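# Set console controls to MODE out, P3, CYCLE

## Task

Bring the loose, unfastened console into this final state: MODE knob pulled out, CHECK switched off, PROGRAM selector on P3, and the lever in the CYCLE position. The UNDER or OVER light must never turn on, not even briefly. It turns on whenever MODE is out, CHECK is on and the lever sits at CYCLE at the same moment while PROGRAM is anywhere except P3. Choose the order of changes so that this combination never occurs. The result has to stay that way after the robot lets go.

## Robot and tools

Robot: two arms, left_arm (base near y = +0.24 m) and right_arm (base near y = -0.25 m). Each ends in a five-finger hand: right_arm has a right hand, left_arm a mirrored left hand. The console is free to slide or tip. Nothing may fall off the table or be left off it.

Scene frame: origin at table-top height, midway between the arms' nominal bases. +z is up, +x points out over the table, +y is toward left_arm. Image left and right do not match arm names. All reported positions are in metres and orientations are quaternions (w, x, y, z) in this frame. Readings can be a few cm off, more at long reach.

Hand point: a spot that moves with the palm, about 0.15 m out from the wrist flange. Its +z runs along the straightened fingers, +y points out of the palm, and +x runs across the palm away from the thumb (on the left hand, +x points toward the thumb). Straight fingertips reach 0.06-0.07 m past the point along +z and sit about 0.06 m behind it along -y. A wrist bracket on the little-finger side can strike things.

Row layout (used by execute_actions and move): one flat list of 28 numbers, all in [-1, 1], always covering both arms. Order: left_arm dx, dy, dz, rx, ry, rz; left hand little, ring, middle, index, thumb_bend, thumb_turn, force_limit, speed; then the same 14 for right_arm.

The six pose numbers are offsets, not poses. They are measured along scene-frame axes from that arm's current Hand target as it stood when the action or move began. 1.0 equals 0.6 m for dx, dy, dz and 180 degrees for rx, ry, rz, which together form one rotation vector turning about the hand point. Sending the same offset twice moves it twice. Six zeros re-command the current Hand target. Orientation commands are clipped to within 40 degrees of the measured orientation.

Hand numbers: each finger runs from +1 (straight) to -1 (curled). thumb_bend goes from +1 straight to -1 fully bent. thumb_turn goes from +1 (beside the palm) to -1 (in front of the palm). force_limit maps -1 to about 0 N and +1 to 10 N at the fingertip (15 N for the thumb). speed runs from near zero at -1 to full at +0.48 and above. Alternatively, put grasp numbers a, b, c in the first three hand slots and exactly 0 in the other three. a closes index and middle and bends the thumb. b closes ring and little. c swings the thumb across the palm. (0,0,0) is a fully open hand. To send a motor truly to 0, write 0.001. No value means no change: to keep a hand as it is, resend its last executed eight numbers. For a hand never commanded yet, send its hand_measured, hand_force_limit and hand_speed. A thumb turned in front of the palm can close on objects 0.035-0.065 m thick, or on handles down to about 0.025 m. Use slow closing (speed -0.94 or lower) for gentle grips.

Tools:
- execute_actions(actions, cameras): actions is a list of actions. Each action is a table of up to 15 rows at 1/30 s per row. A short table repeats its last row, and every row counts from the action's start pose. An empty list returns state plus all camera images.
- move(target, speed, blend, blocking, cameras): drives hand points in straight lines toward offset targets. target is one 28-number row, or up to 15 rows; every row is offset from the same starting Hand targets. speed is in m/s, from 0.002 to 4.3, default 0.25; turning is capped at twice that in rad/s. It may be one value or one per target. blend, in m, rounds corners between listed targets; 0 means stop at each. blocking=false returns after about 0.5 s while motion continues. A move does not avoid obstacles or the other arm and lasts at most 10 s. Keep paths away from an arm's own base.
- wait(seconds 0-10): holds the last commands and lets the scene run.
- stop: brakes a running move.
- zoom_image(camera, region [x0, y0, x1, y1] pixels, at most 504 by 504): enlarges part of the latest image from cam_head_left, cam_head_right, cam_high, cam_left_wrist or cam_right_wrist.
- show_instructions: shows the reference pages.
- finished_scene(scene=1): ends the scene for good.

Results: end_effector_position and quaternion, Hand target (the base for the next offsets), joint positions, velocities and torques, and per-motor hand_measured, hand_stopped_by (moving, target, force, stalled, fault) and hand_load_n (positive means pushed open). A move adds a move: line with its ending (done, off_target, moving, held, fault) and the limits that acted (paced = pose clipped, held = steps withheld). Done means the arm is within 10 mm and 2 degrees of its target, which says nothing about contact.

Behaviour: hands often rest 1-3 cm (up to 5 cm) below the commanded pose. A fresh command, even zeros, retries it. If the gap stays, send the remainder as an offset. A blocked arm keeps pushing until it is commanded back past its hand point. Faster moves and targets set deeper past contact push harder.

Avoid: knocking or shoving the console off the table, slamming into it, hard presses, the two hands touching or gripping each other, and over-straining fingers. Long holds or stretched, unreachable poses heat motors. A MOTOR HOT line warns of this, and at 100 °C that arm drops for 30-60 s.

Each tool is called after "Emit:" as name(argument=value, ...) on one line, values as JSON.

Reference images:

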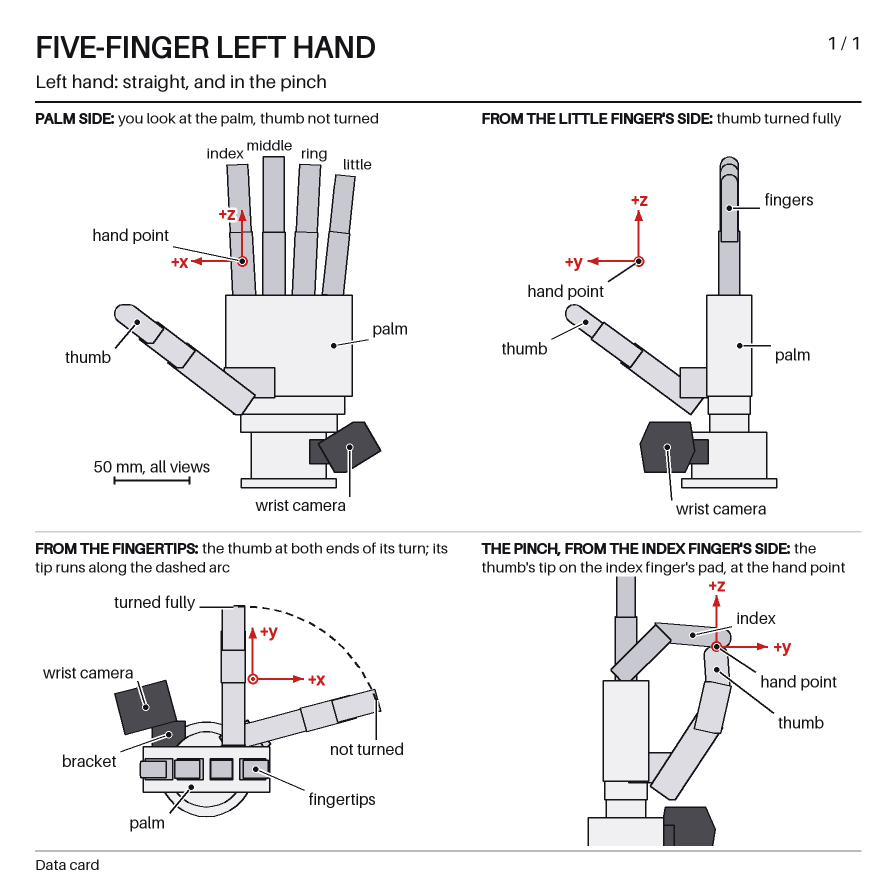

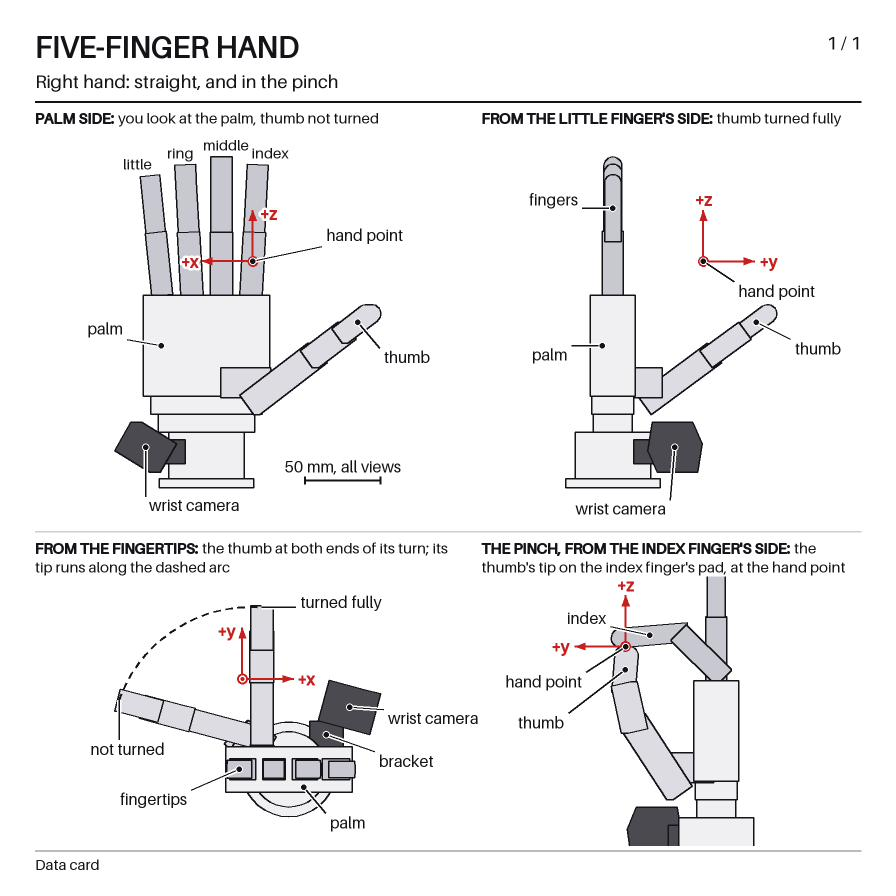

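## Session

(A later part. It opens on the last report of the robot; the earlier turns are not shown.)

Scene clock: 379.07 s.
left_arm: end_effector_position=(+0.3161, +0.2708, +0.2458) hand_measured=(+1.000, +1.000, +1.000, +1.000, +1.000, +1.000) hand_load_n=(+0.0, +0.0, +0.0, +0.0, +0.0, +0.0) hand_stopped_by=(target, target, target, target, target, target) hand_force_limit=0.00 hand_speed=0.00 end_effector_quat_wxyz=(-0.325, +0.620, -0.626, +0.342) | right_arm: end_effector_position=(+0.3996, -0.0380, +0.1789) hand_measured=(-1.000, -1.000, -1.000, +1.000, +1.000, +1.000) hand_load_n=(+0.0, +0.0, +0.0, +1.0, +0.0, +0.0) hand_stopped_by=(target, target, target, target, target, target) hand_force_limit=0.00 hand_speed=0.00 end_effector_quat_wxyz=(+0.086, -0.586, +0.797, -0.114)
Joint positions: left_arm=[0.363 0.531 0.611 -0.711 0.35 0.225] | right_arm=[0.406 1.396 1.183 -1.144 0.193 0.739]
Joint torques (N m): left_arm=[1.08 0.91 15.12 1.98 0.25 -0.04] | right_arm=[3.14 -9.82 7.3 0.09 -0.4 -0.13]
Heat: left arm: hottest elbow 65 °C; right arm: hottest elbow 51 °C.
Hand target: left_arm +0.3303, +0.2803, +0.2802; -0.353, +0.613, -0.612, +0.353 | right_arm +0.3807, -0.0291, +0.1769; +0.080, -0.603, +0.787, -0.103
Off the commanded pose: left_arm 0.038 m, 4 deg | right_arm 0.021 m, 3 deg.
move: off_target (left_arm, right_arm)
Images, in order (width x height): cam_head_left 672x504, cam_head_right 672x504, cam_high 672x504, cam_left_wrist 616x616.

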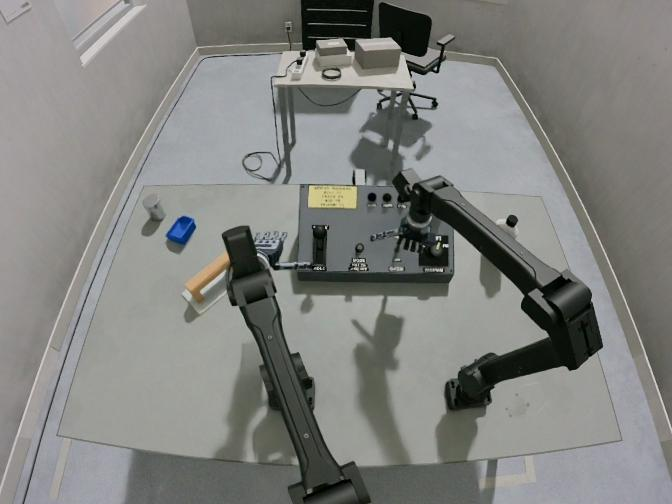

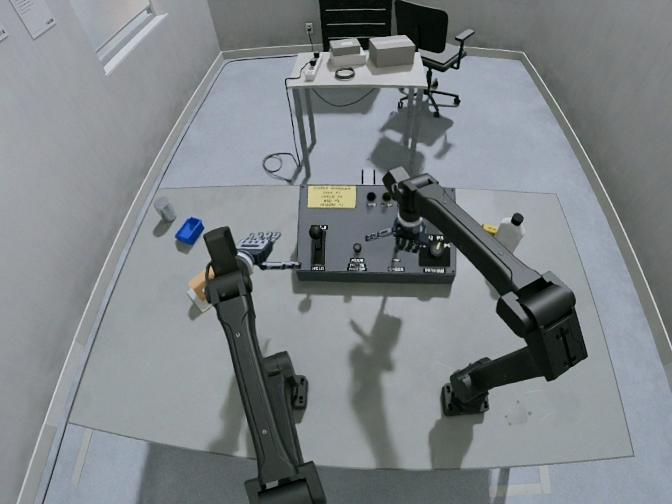

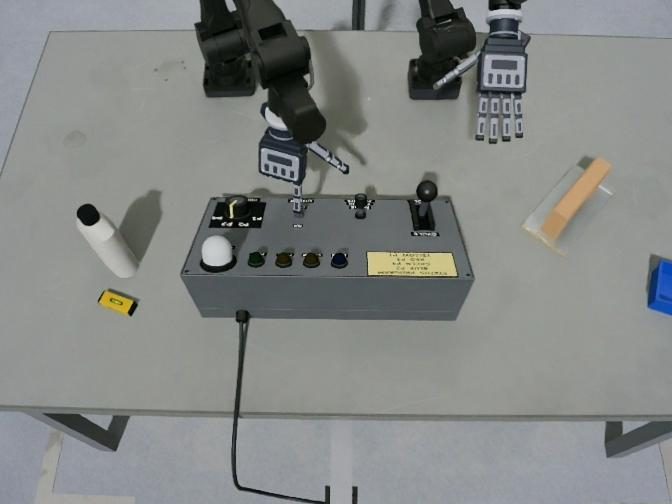

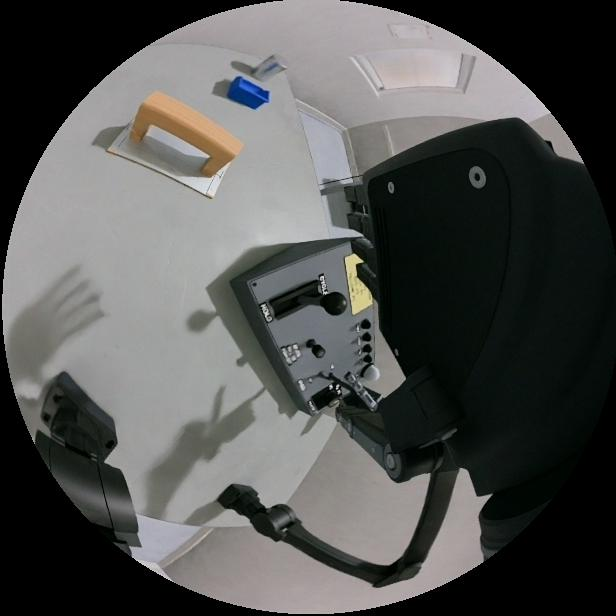

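Emit:
move(target=[0,0,0,0,0,0, 0,0,0,0,0,0, 0,0, -0.05,0.002,-0.025,0,0,0, -1,-1,-1,1,1,1, 0,0], speed=0.07, cameras=["cam_head_left","cam_high","cam_left_wrist"])

Emit:
zoom_image(camera="cam_head_left", region=[360, 210, 440, 280])

Emit:
zoom_image(camera="cam_high", region=[260, 170, 340, 240])

Emit:
zoom_image(camera="cam_left_wrist", region=[290, 340, 390, 430])

Scene clock: 389.33 s.
left_arm: end_effector_position=(+0.3161, +0.2708, +0.2458) hand_measured=(+1.000, +1.000, +1.000, +1.000, +1.000, +1.000) hand_load_n=(+0.0, +0.0, +0.0, +0.0, -0.5, +0.0) hand_stopped_by=(target, target, target, target, target, target) hand_force_limit=0.00 hand_speed=0.00 end_effector_quat_wxyz=(-0.325, +0.620, -0.626, +0.342) | right_arm: end_effector_position=(+0.3764, -0.0333, +0.1770) hand_measured=(-1.000, -1.000, -1.000, +1.000, +1.000, +1.000) hand_load_n=(+0.0, +0.0, +0.0, +1.0, +0.0, +0.0) hand_stopped_by=(target, target, target, target, target, target) hand_force_limit=0.00 hand_speed=0.00 end_effector_quat_wxyz=(+0.109, -0.583, +0.796, -0.120)
Joint positions: left_arm=[0.363 0.531 0.611 -0.711 0.35 0.225] | right_arm=[0.446 1.318 1.098 -1.099 0.207 0.776]
Joint torques (N m): left_arm=[1.49 0.38 15.05 2.09 0.19 -0.04] | right_arm=[3.08 -7 6.65 -0.54 -0.62 -0.1]
Heat: left arm: hottest elbow 66 °C; right arm: hottest elbow 47 °C.
Hand target: left_arm +0.3303, +0.2803, +0.2802; -0.353, +0.613, -0.612, +0.353 | right_arm +0.3507, -0.0279, +0.1619; +0.080, -0.603, +0.787, -0.103
Off the commanded pose: left_arm 0.038 m, 4 deg | right_arm 0.030 m, 5 deg.
move: off_target (left_arm, right_arm)
Images, in order (width x height): cam_head_left 672x504, cam_high 672x504, cam_left_wrist 616x616.

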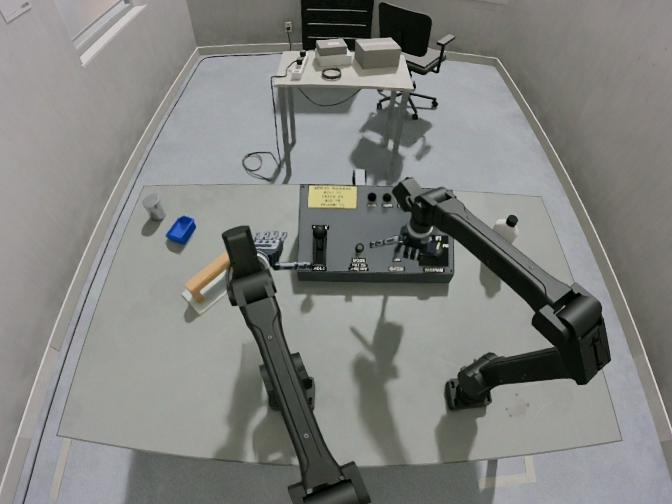

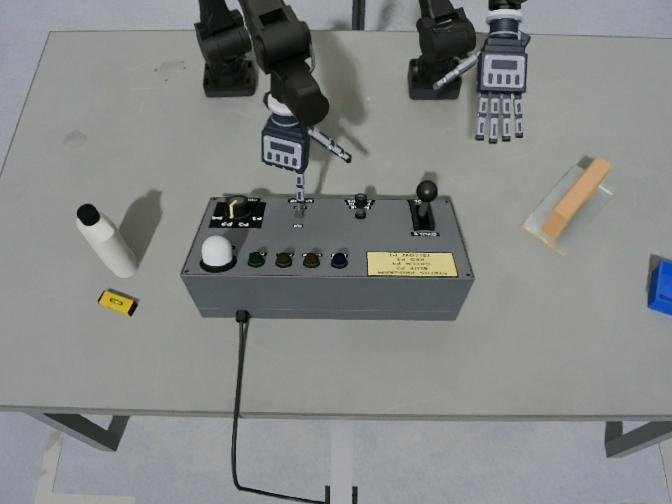

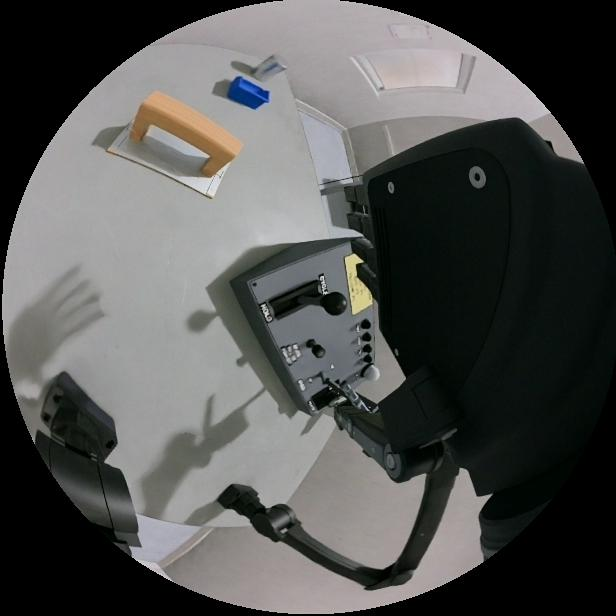

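Scaled by 6.300.

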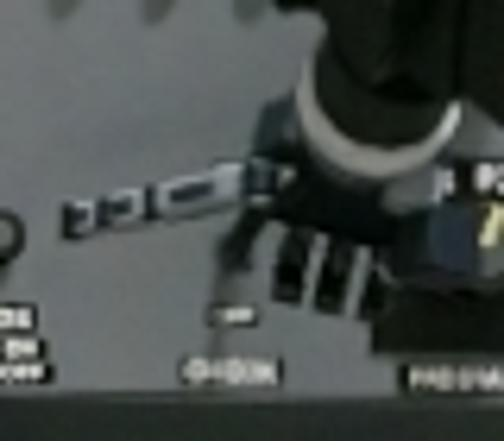

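Scaled by 6.300.

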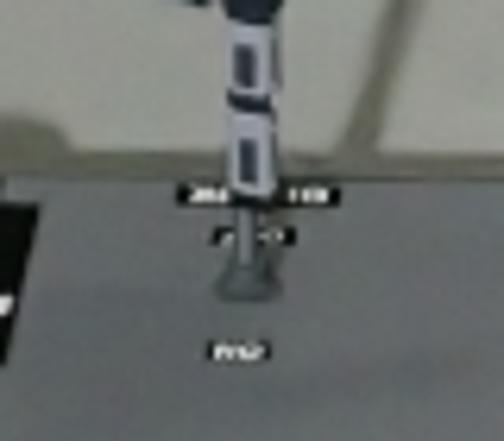

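Scaled by 5.040 from the camera's 616x616 image, which has a finer 880x880 frame.

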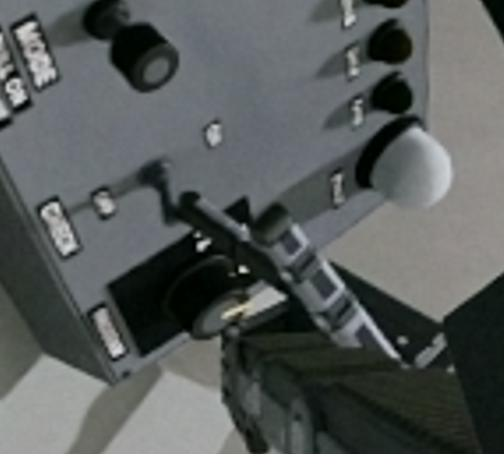

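Emit:
move(target=[[0,0,0,0,0,0, 0.25,0,1,0,0,0, 0,0, 0.032,-0.003,0.23,0,0,0, -1,-1,-1,1,1,1, 0,0],[0.05,-0.267,0.05,0,-0.167,0, 0.25,0,1,0,0,0, 0,0, -0.085,-0.453,0.263,0,0,0, -1,-1,-1,1,1,1, 0,0],[0.185,-0.395,-0.033,0,-0.167,0, 0.25,0,1,0,0,0, 0,0, -0.085,-0.453,0.263,0,0,0, -1,-1,-1,1,1,1, 0,0]], speed=[0.12, 0.25, 0.2], blend=[0.02, 0.03, 0], cameras=["all"])

Emit:
zoom_image(camera="cam_head_left", region=[300, 180, 460, 290])

Emit:
zoom_image(camera="cam_high", region=[190, 130, 470, 290])

Emit:
zoom_image(camera="cam_right_wrist", region=[190, 150, 390, 350])

Scene clock: 457.00 s.
left_arm: end_effector_position=(+0.4284, +0.0594, +0.2291) hand_measured=(+1.000, +0.962, +0.650, +0.500, +0.462, -1.000) hand_load_n=(+0.0, +0.0, +0.0, +0.0, +0.0, +0.0) hand_stopped_by=(target, target, target, target, target, target) hand_force_limit=0.00 hand_speed=0.00 end_effector_quat_wxyz=(+0.497, -0.510, +0.516, -0.477) | right_arm: end_effector_position=(+0.3018, -0.2972, +0.3144) hand_measured=(-1.000, -1.000, -1.000, +1.000, +1.000, +1.000) hand_load_n=(+0.5, +0.0, +0.0, +0.0, +0.0, +0.0) hand_stopped_by=(target, target, target, target, target, target) hand_force_limit=0.00 hand_speed=0.00 end_effector_quat_wxyz=(+0.078, -0.603, +0.787, -0.102)
Joint positions: left_arm=[-0.678 0.981 0.388 0.528 -0.66 -0.015] | right_arm=[-0.325 1.061 1.259 -1.51 -0.003 -0.01]
Joint torques (N m): left_arm=[-0.91 -2.08 13.33 2.35 0 0.18] | right_arm=[-0.32 -4.42 9.92 0.32 -0.1 -0.14]
Heat: left arm: hottest elbow 68 °C; right arm: hottest elbow 40 °C.
Hand target: left_arm +0.4413, +0.0434, +0.2602; +0.500, -0.501, +0.500, -0.500 | right_arm +0.2998, -0.2997, +0.3198; +0.080, -0.603, +0.787, -0.103
Off the commanded pose: left_arm 0.037 m, 3 deg | right_arm 0.006 m, 0 deg.
move: off_target (left_arm); blend cut to 0 m at target 1

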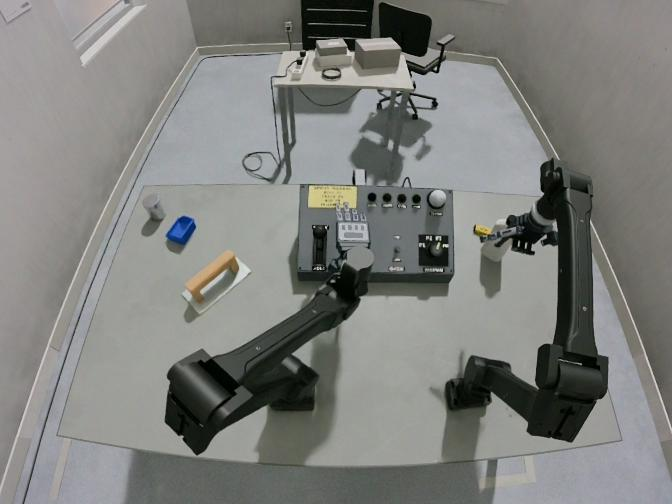

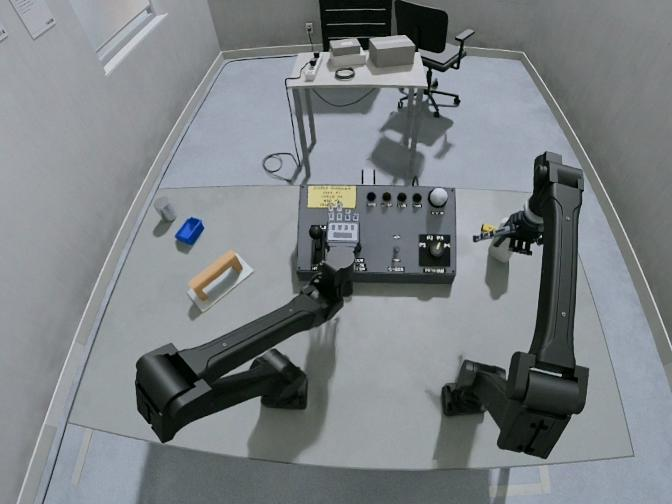

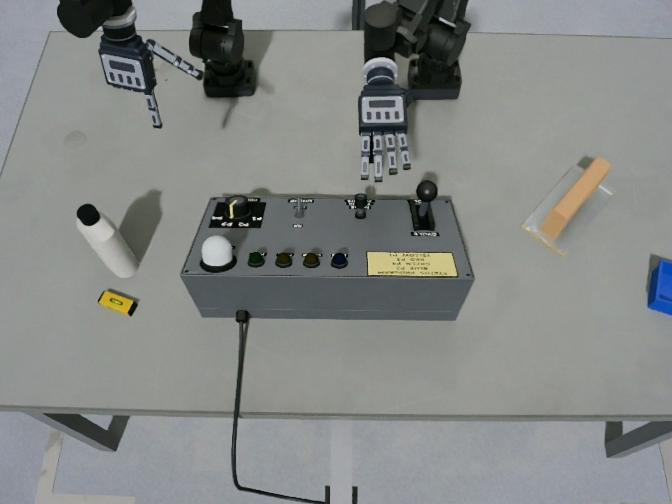

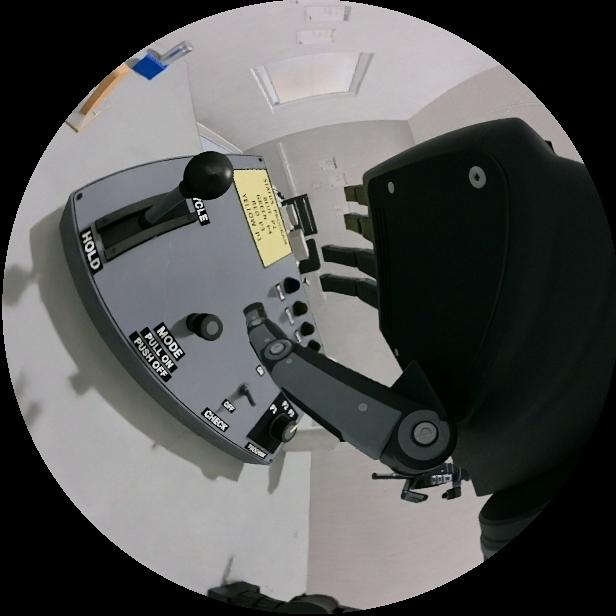

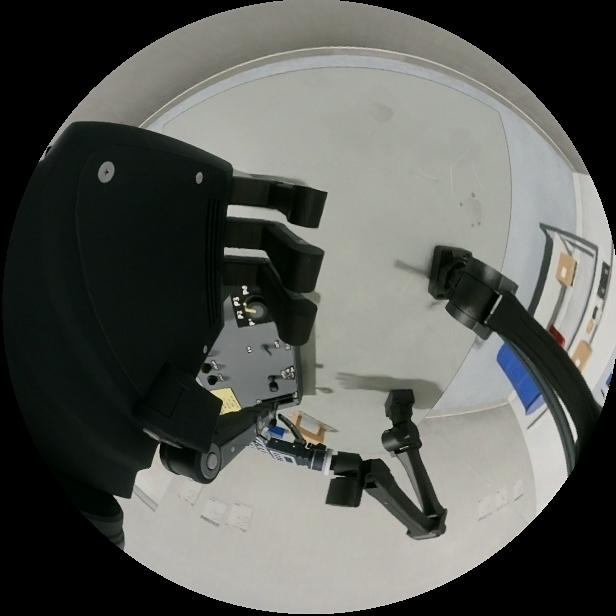

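Scaled by 3.150.

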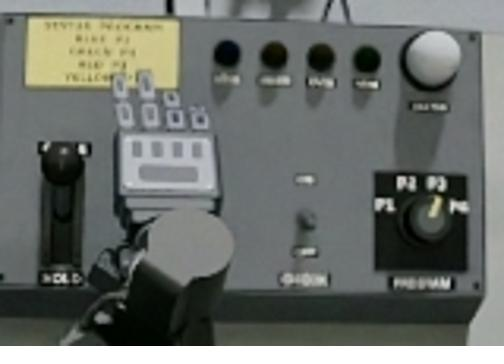

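Scaled by 1.800.

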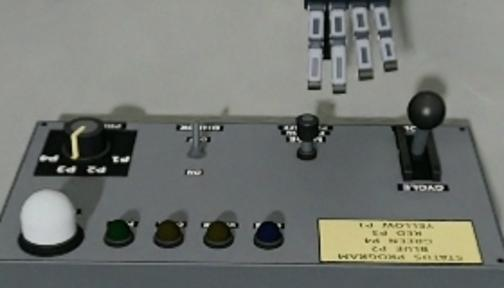

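Scaled by 2.520 from the camera's 616x616 image, which has a finer 880x880 frame.

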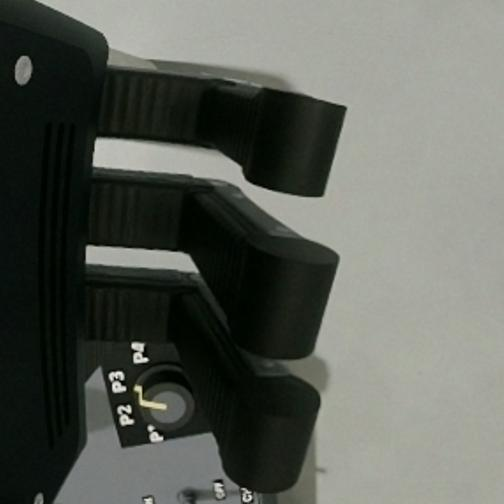

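Emit:
zoom_image(camera="cam_left_wrist", region=[120, 260, 340, 480])

Emit:
zoom_image(camera="cam_high", region=[330, 140, 450, 240])

Emit:
zoom_image(camera="cam_head_right", region=[295, 180, 415, 290])

Scaled by 2.291 from the camera's 616x616 image, which has a finer 880x880 frame.

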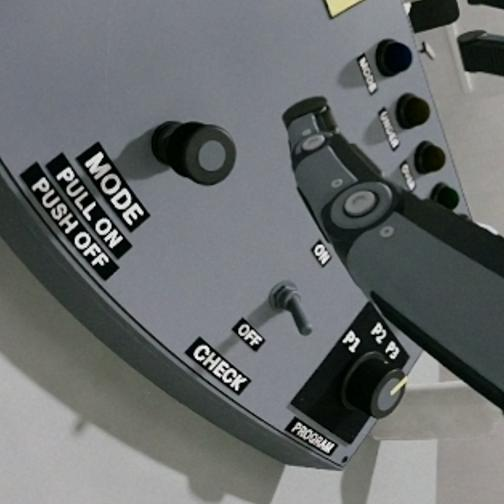

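Scaled by 4.200.

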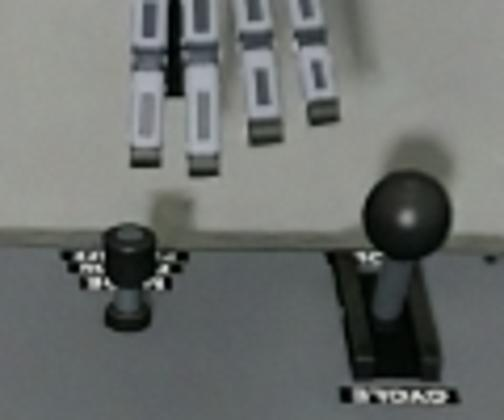

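Scaled by 4.200.

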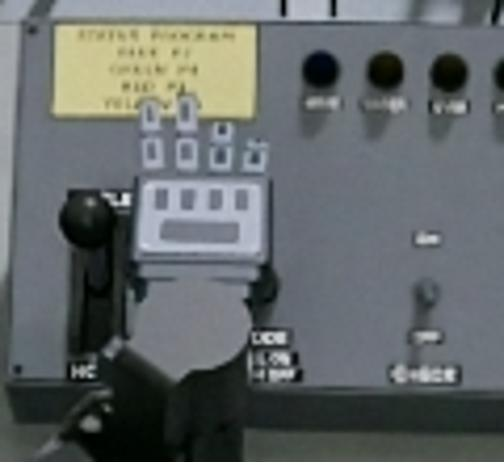

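Emit:
move(target=[0.017,-0.0195,-0.065,0,0,0, 0.25,0,1,0,0,0, 0,0, 0,0,0,0,0,0, -1,-1,-1,1,1,1, 0,0], speed=0.1, cameras=["cam_head_left","cam_head_right","cam_high","cam_left_wrist"])

Emit:
zoom_image(camera="cam_left_wrist", region=[120, 230, 340, 450])

Emit:
zoom_image(camera="cam_high", region=[330, 140, 450, 240])

Emit:
zoom_image(camera="cam_head_right", region=[295, 180, 415, 290])

Scene clock: 481.37 s.
left_arm: end_effector_position=(+0.4458, +0.0448, +0.2065) hand_measured=(+1.000, +0.962, +0.650, +0.500, +0.462, -1.000) hand_load_n=(+0.0, +0.0, +0.0, +0.0, +0.0, +0.0) hand_stopped_by=(target, target, target, target, target, target) hand_force_limit=0.00 hand_speed=0.00 end_effector_quat_wxyz=(+0.499, -0.509, +0.506, -0.486) | right_arm: end_effector_position=(+0.3018, -0.2972, +0.3144) hand_measured=(-1.000, -1.000, -1.000, +1.000, +1.000, +1.000) hand_load_n=(+0.0, +0.0, +0.0, +0.0, +0.0, +0.0) hand_stopped_by=(target, target, target, target, target, target) hand_force_limit=0.00 hand_speed=0.00 end_effector_quat_wxyz=(+0.078, -0.603, +0.787, -0.102)
Joint positions: left_arm=[-0.684 1.149 0.388 0.723 -0.669 -0.014] | right_arm=[-0.325 1.061 1.259 -1.51 -0.003 -0.01]
Joint torques (N m): left_arm=[-0.79 -2.73 10.13 2.09 0.03 0.15] | right_arm=[-0.26 -4.84 9.95 0.32 -0.11 -0.15]
Heat: left arm: hottest elbow 62 °C; right arm: hottest elbow 42 °C.
Hand target: left_arm +0.4515, +0.0317, +0.2213; +0.500, -0.501, +0.500, -0.500 | right_arm +0.2998, -0.2997, +0.3198; +0.080, -0.603, +0.787, -0.103
Off the commanded pose: left_arm 0.021 m, 2 deg | right_arm 0.006 m, 0 deg.
move: off_target (left_arm)
Images, in order (width x height): cam_head_left 672x504, cam_head_right 672x504, cam_high 672x504, cam_left_wrist 616x616.

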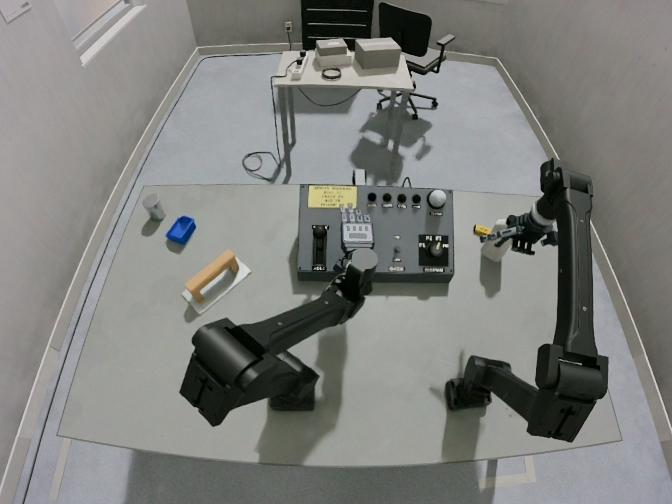

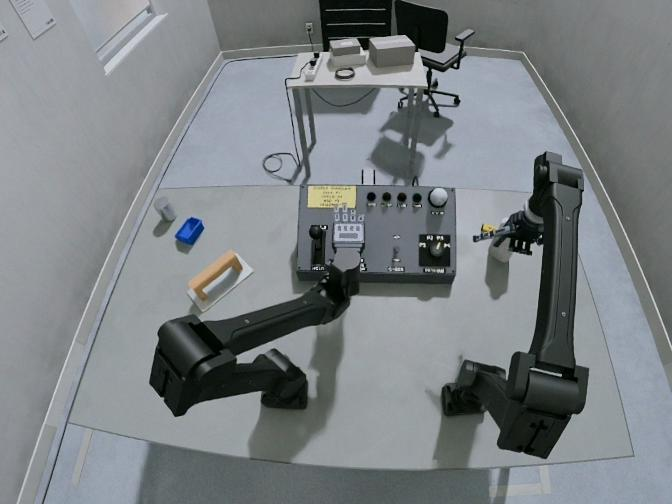

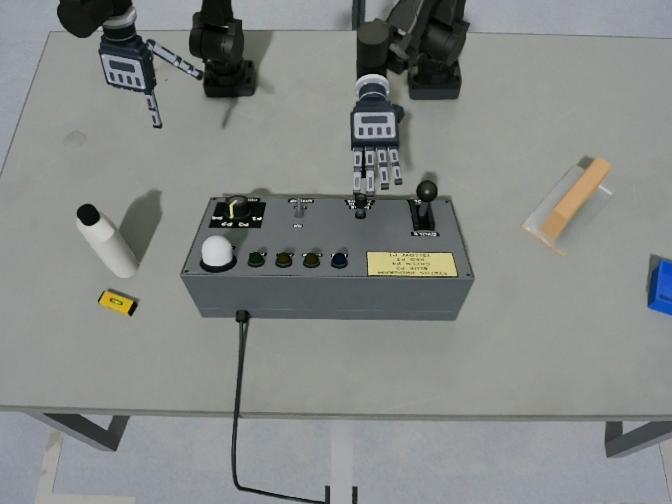

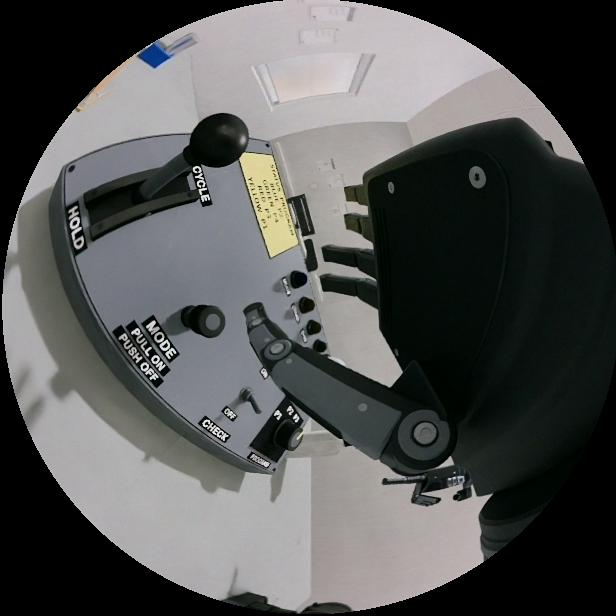

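Scaled by 2.291 from the camera's 616x616 image, which has a finer 880x880 frame.

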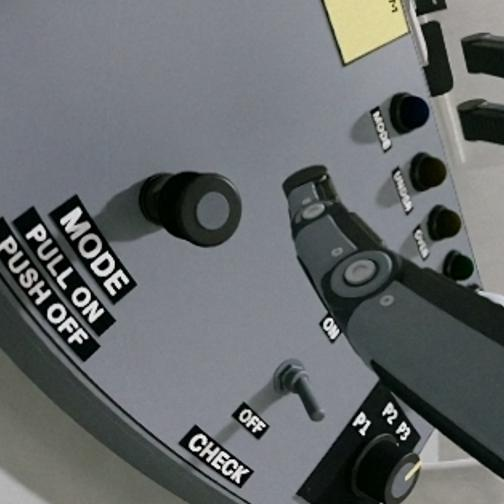

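Scaled by 4.200.

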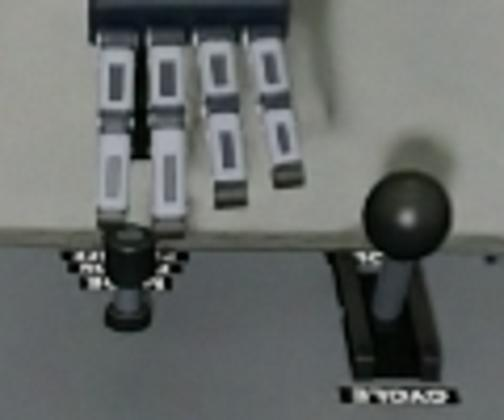

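Scaled by 4.200.

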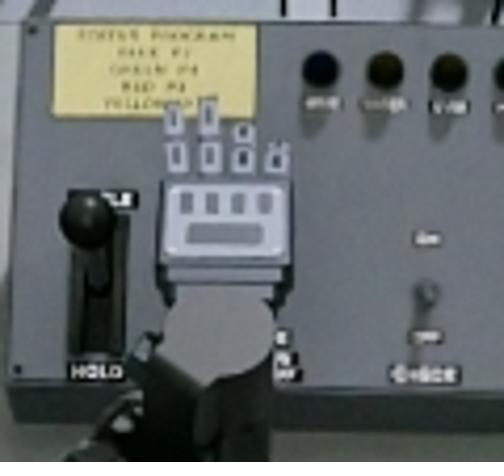

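Emit:
move(target=[-0.032,0,-0.053,0,0,0, 0.25,0,1,0,0,0, 0,0, 0,0,0,0,0,0, -1,-1,-1,1,1,1, 0,0], speed=0.08, cameras=["cam_head_left","cam_head_right","cam_high","cam_left_wrist"])

Emit:
zoom_image(camera="cam_left_wrist", region=[120, 230, 340, 450])

Emit:
zoom_image(camera="cam_high", region=[330, 140, 450, 240])

Emit:
zoom_image(camera="cam_head_right", region=[295, 180, 415, 290])

Scene clock: 523.00 s.
left_arm: end_effector_position=(+0.4350, +0.0384, +0.1897) hand_measured=(+1.000, +0.962, +0.650, +0.500, +0.462, -1.000) hand_load_n=(+0.0, +0.0, +0.0, +0.0, +0.0, +0.0) hand_stopped_by=(target, target, target, target, target, target) hand_force_limit=0.00 hand_speed=0.00 end_effector_quat_wxyz=(+0.500, -0.508, +0.496, -0.496) | right_arm: end_effector_position=(+0.3018, -0.2972, +0.3144) hand_measured=(-1.000, -1.000, -1.000, +1.000, +1.000, +1.000) hand_load_n=(+0.0, +0.0, +0.0, +0.0, +0.0, -0.5) hand_stopped_by=(target, target, target, target, target, target) hand_force_limit=0.00 hand_speed=0.00 end_effector_quat_wxyz=(+0.078, -0.603, +0.787, -0.102)
Joint positions: left_arm=[-0.726 1.216 0.342 0.864 -0.712 -0.014] | right_arm=[-0.325 1.061 1.259 -1.51 -0.003 -0.01]
Joint torques (N m): left_arm=[-0.67 -2.26 6.53 2.18 0 0.2] | right_arm=[-0.21 -4.54 9.98 0.36 -0.12 -0.17]
Heat: left arm: hottest elbow 54 °C; right arm: hottest elbow 43 °C.
Hand target: left_arm +0.4323, +0.0317, +0.1895; +0.500, -0.501, +0.500, -0.500 | right_arm +0.2998, -0.2997, +0.3198; +0.080, -0.603, +0.787, -0.103
Off the commanded pose: left_arm 0.007 m, 1 deg | right_arm 0.006 m, 0 deg.
move: done
Images, in order (width x height): cam_head_left 672x504, cam_head_right 672x504, cam_high 672x504, cam_left_wrist 616x616.

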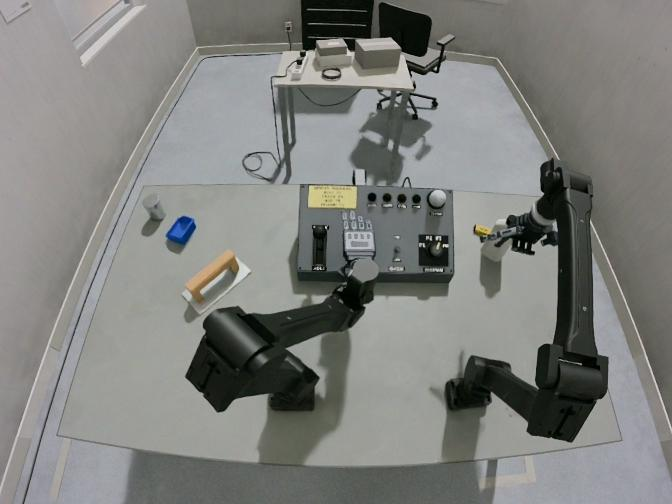

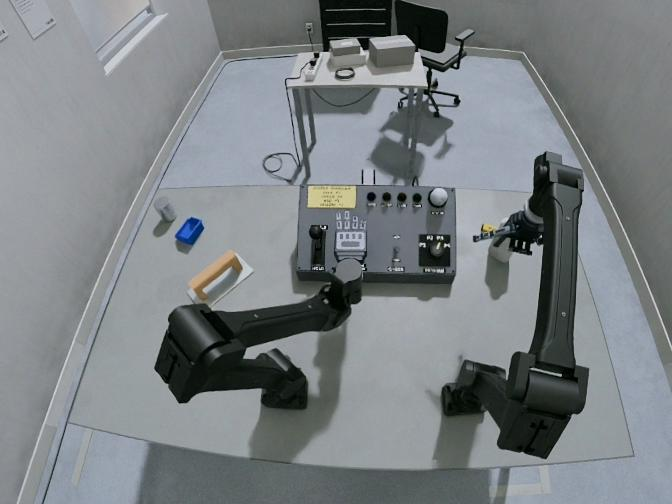

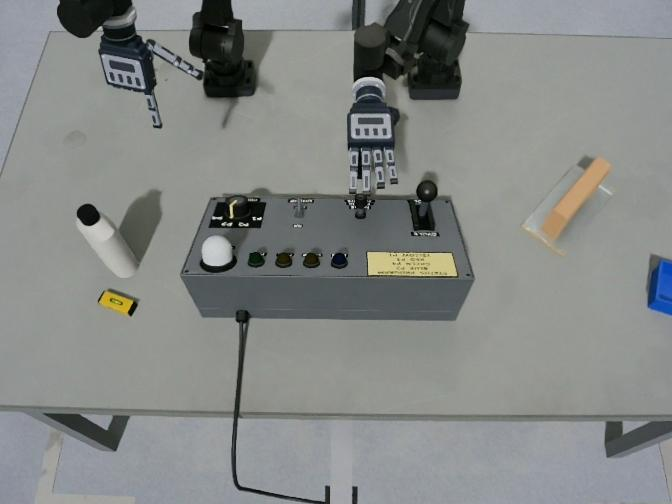

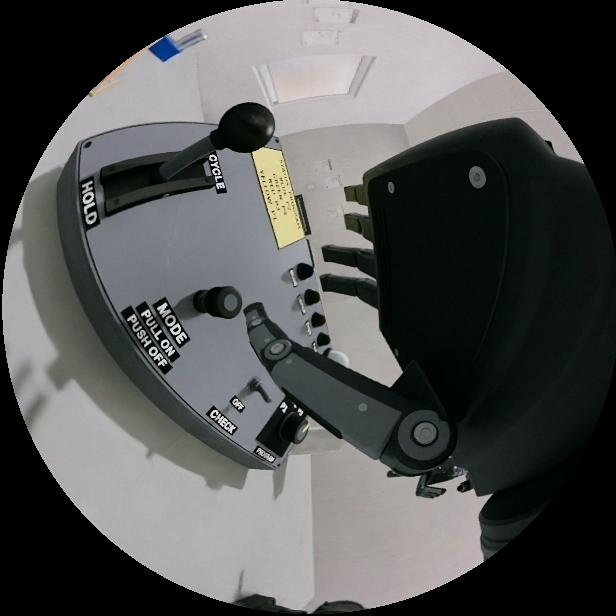

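Scaled by 2.291 from the camera's 616x616 image, which has a finer 880x880 frame.

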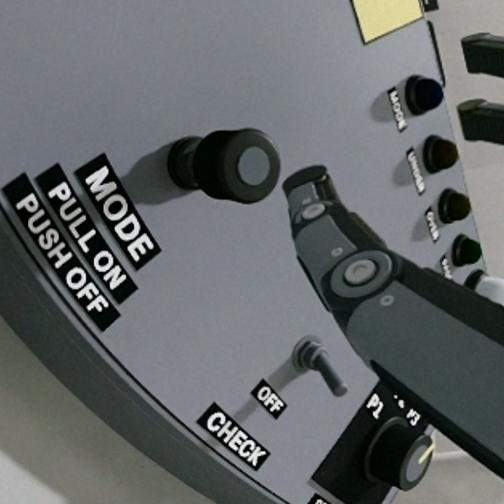

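Scaled by 4.200.

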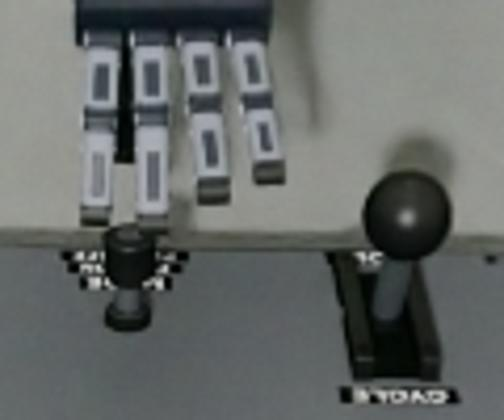

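Scaled by 4.200.

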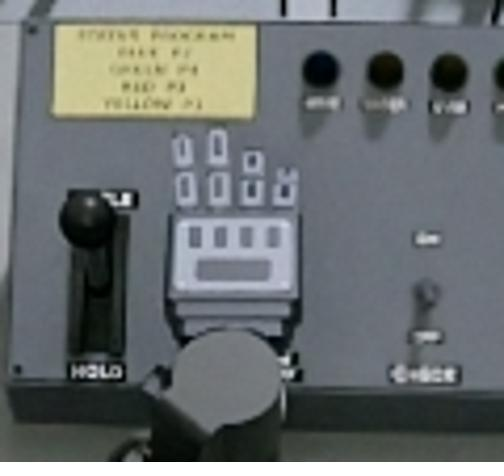

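Emit:
move(target=[-0.045,0.012,-0.005,0,0,0, 0.25,0,1,0,0,0, 0,0, 0,0,0,0,0,0, -1,-1,-1,1,1,1, 0,0], speed=0.08, cameras=["cam_high","cam_left_wrist"])

Emit:
zoom_image(camera="cam_left_wrist", region=[120, 230, 340, 450])

Emit:
zoom_image(camera="cam_high", region=[330, 140, 450, 240])

Scene clock: 547.23 s.
left_arm: end_effector_position=(+0.4092, +0.0442, +0.1807) hand_measured=(+1.000, +0.962, +0.650, +0.500, +0.462, -1.000) hand_load_n=(+0.0, +0.0, +0.0, +0.0, +0.5, +0.0) hand_stopped_by=(target, target, target, target, target, target) hand_force_limit=0.00 hand_speed=0.00 end_effector_quat_wxyz=(+0.500, -0.508, +0.499, -0.492) | right_arm: end_effector_position=(+0.3018, -0.2972, +0.3144) hand_measured=(-1.000, -1.000, -1.000, +1.000, +1.000, +1.000) hand_load_n=(+0.0, +0.0, +0.0, +0.0, +0.0, +0.0) hand_stopped_by=(target, target, target, target, target, target) hand_force_limit=0.00 hand_speed=0.00 end_effector_quat_wxyz=(+0.078, -0.603, +0.787, -0.102)
Joint positions: left_arm=[-0.775 1.164 0.28 0.864 -0.76 -0.014] | right_arm=[-0.325 1.061 1.259 -1.51 -0.003 -0.01]
Joint torques (N m): left_arm=[-0.91 -2.78 6.71 1.69 -0.04 0.15] | right_arm=[-0.26 -4.95 10 0.32 -0.09 -0.15]
Heat: left arm: hottest elbow 50 °C; right arm: hottest elbow 43 °C.
Hand target: left_arm +0.4052, +0.0387, +0.1866; +0.500, -0.501, +0.500, -0.500 | right_arm +0.2998, -0.2997, +0.3198; +0.080, -0.603, +0.787, -0.103
Off the commanded pose: left_arm 0.009 m, 1 deg | right_arm 0.006 m, 0 deg.
move: done
Images, in order (width x height): cam_high 672x504, cam_left_wrist 616x616.

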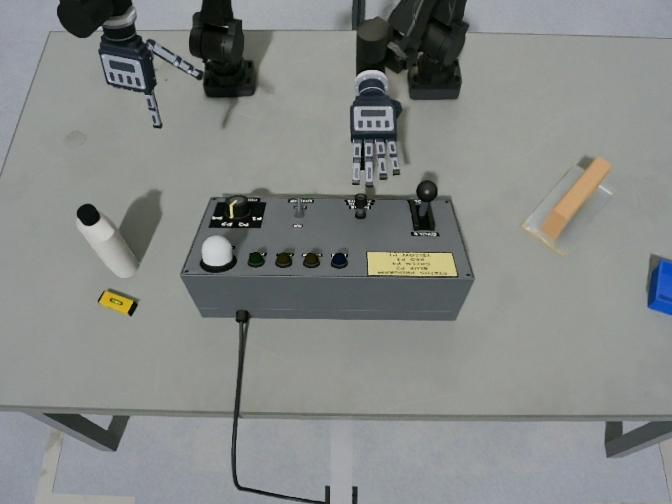

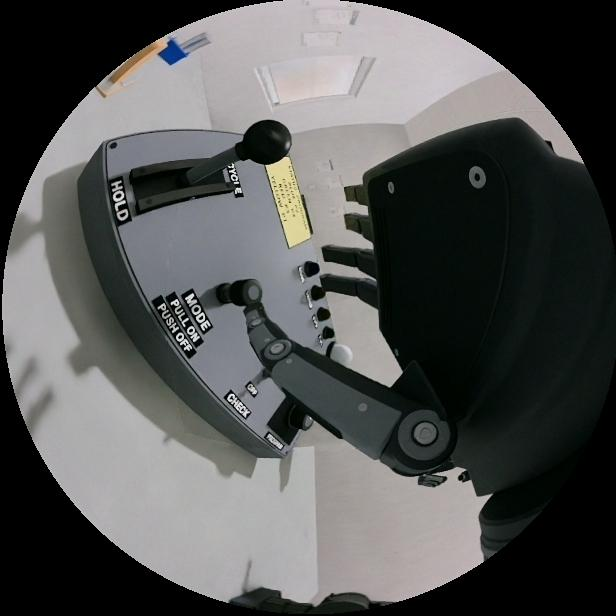

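Scaled by 2.291 from the camera's 616x616 image, which has a finer 880x880 frame.

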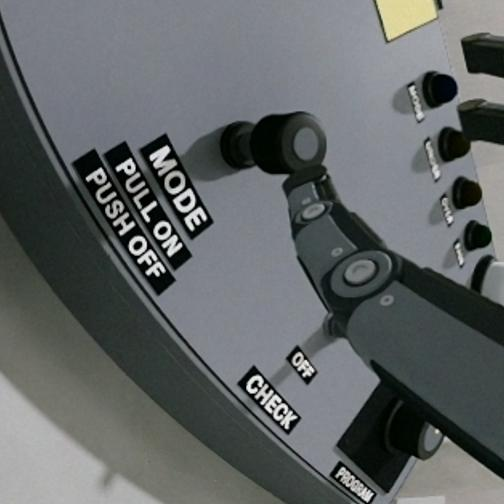

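Scaled by 4.200.

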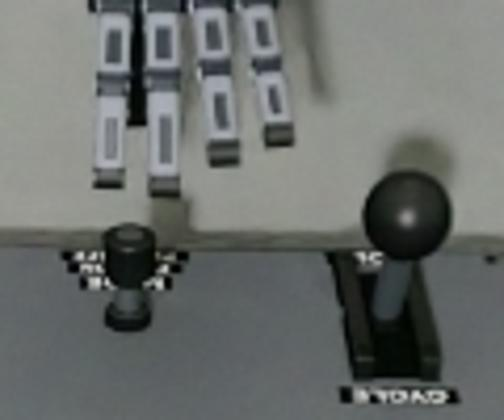

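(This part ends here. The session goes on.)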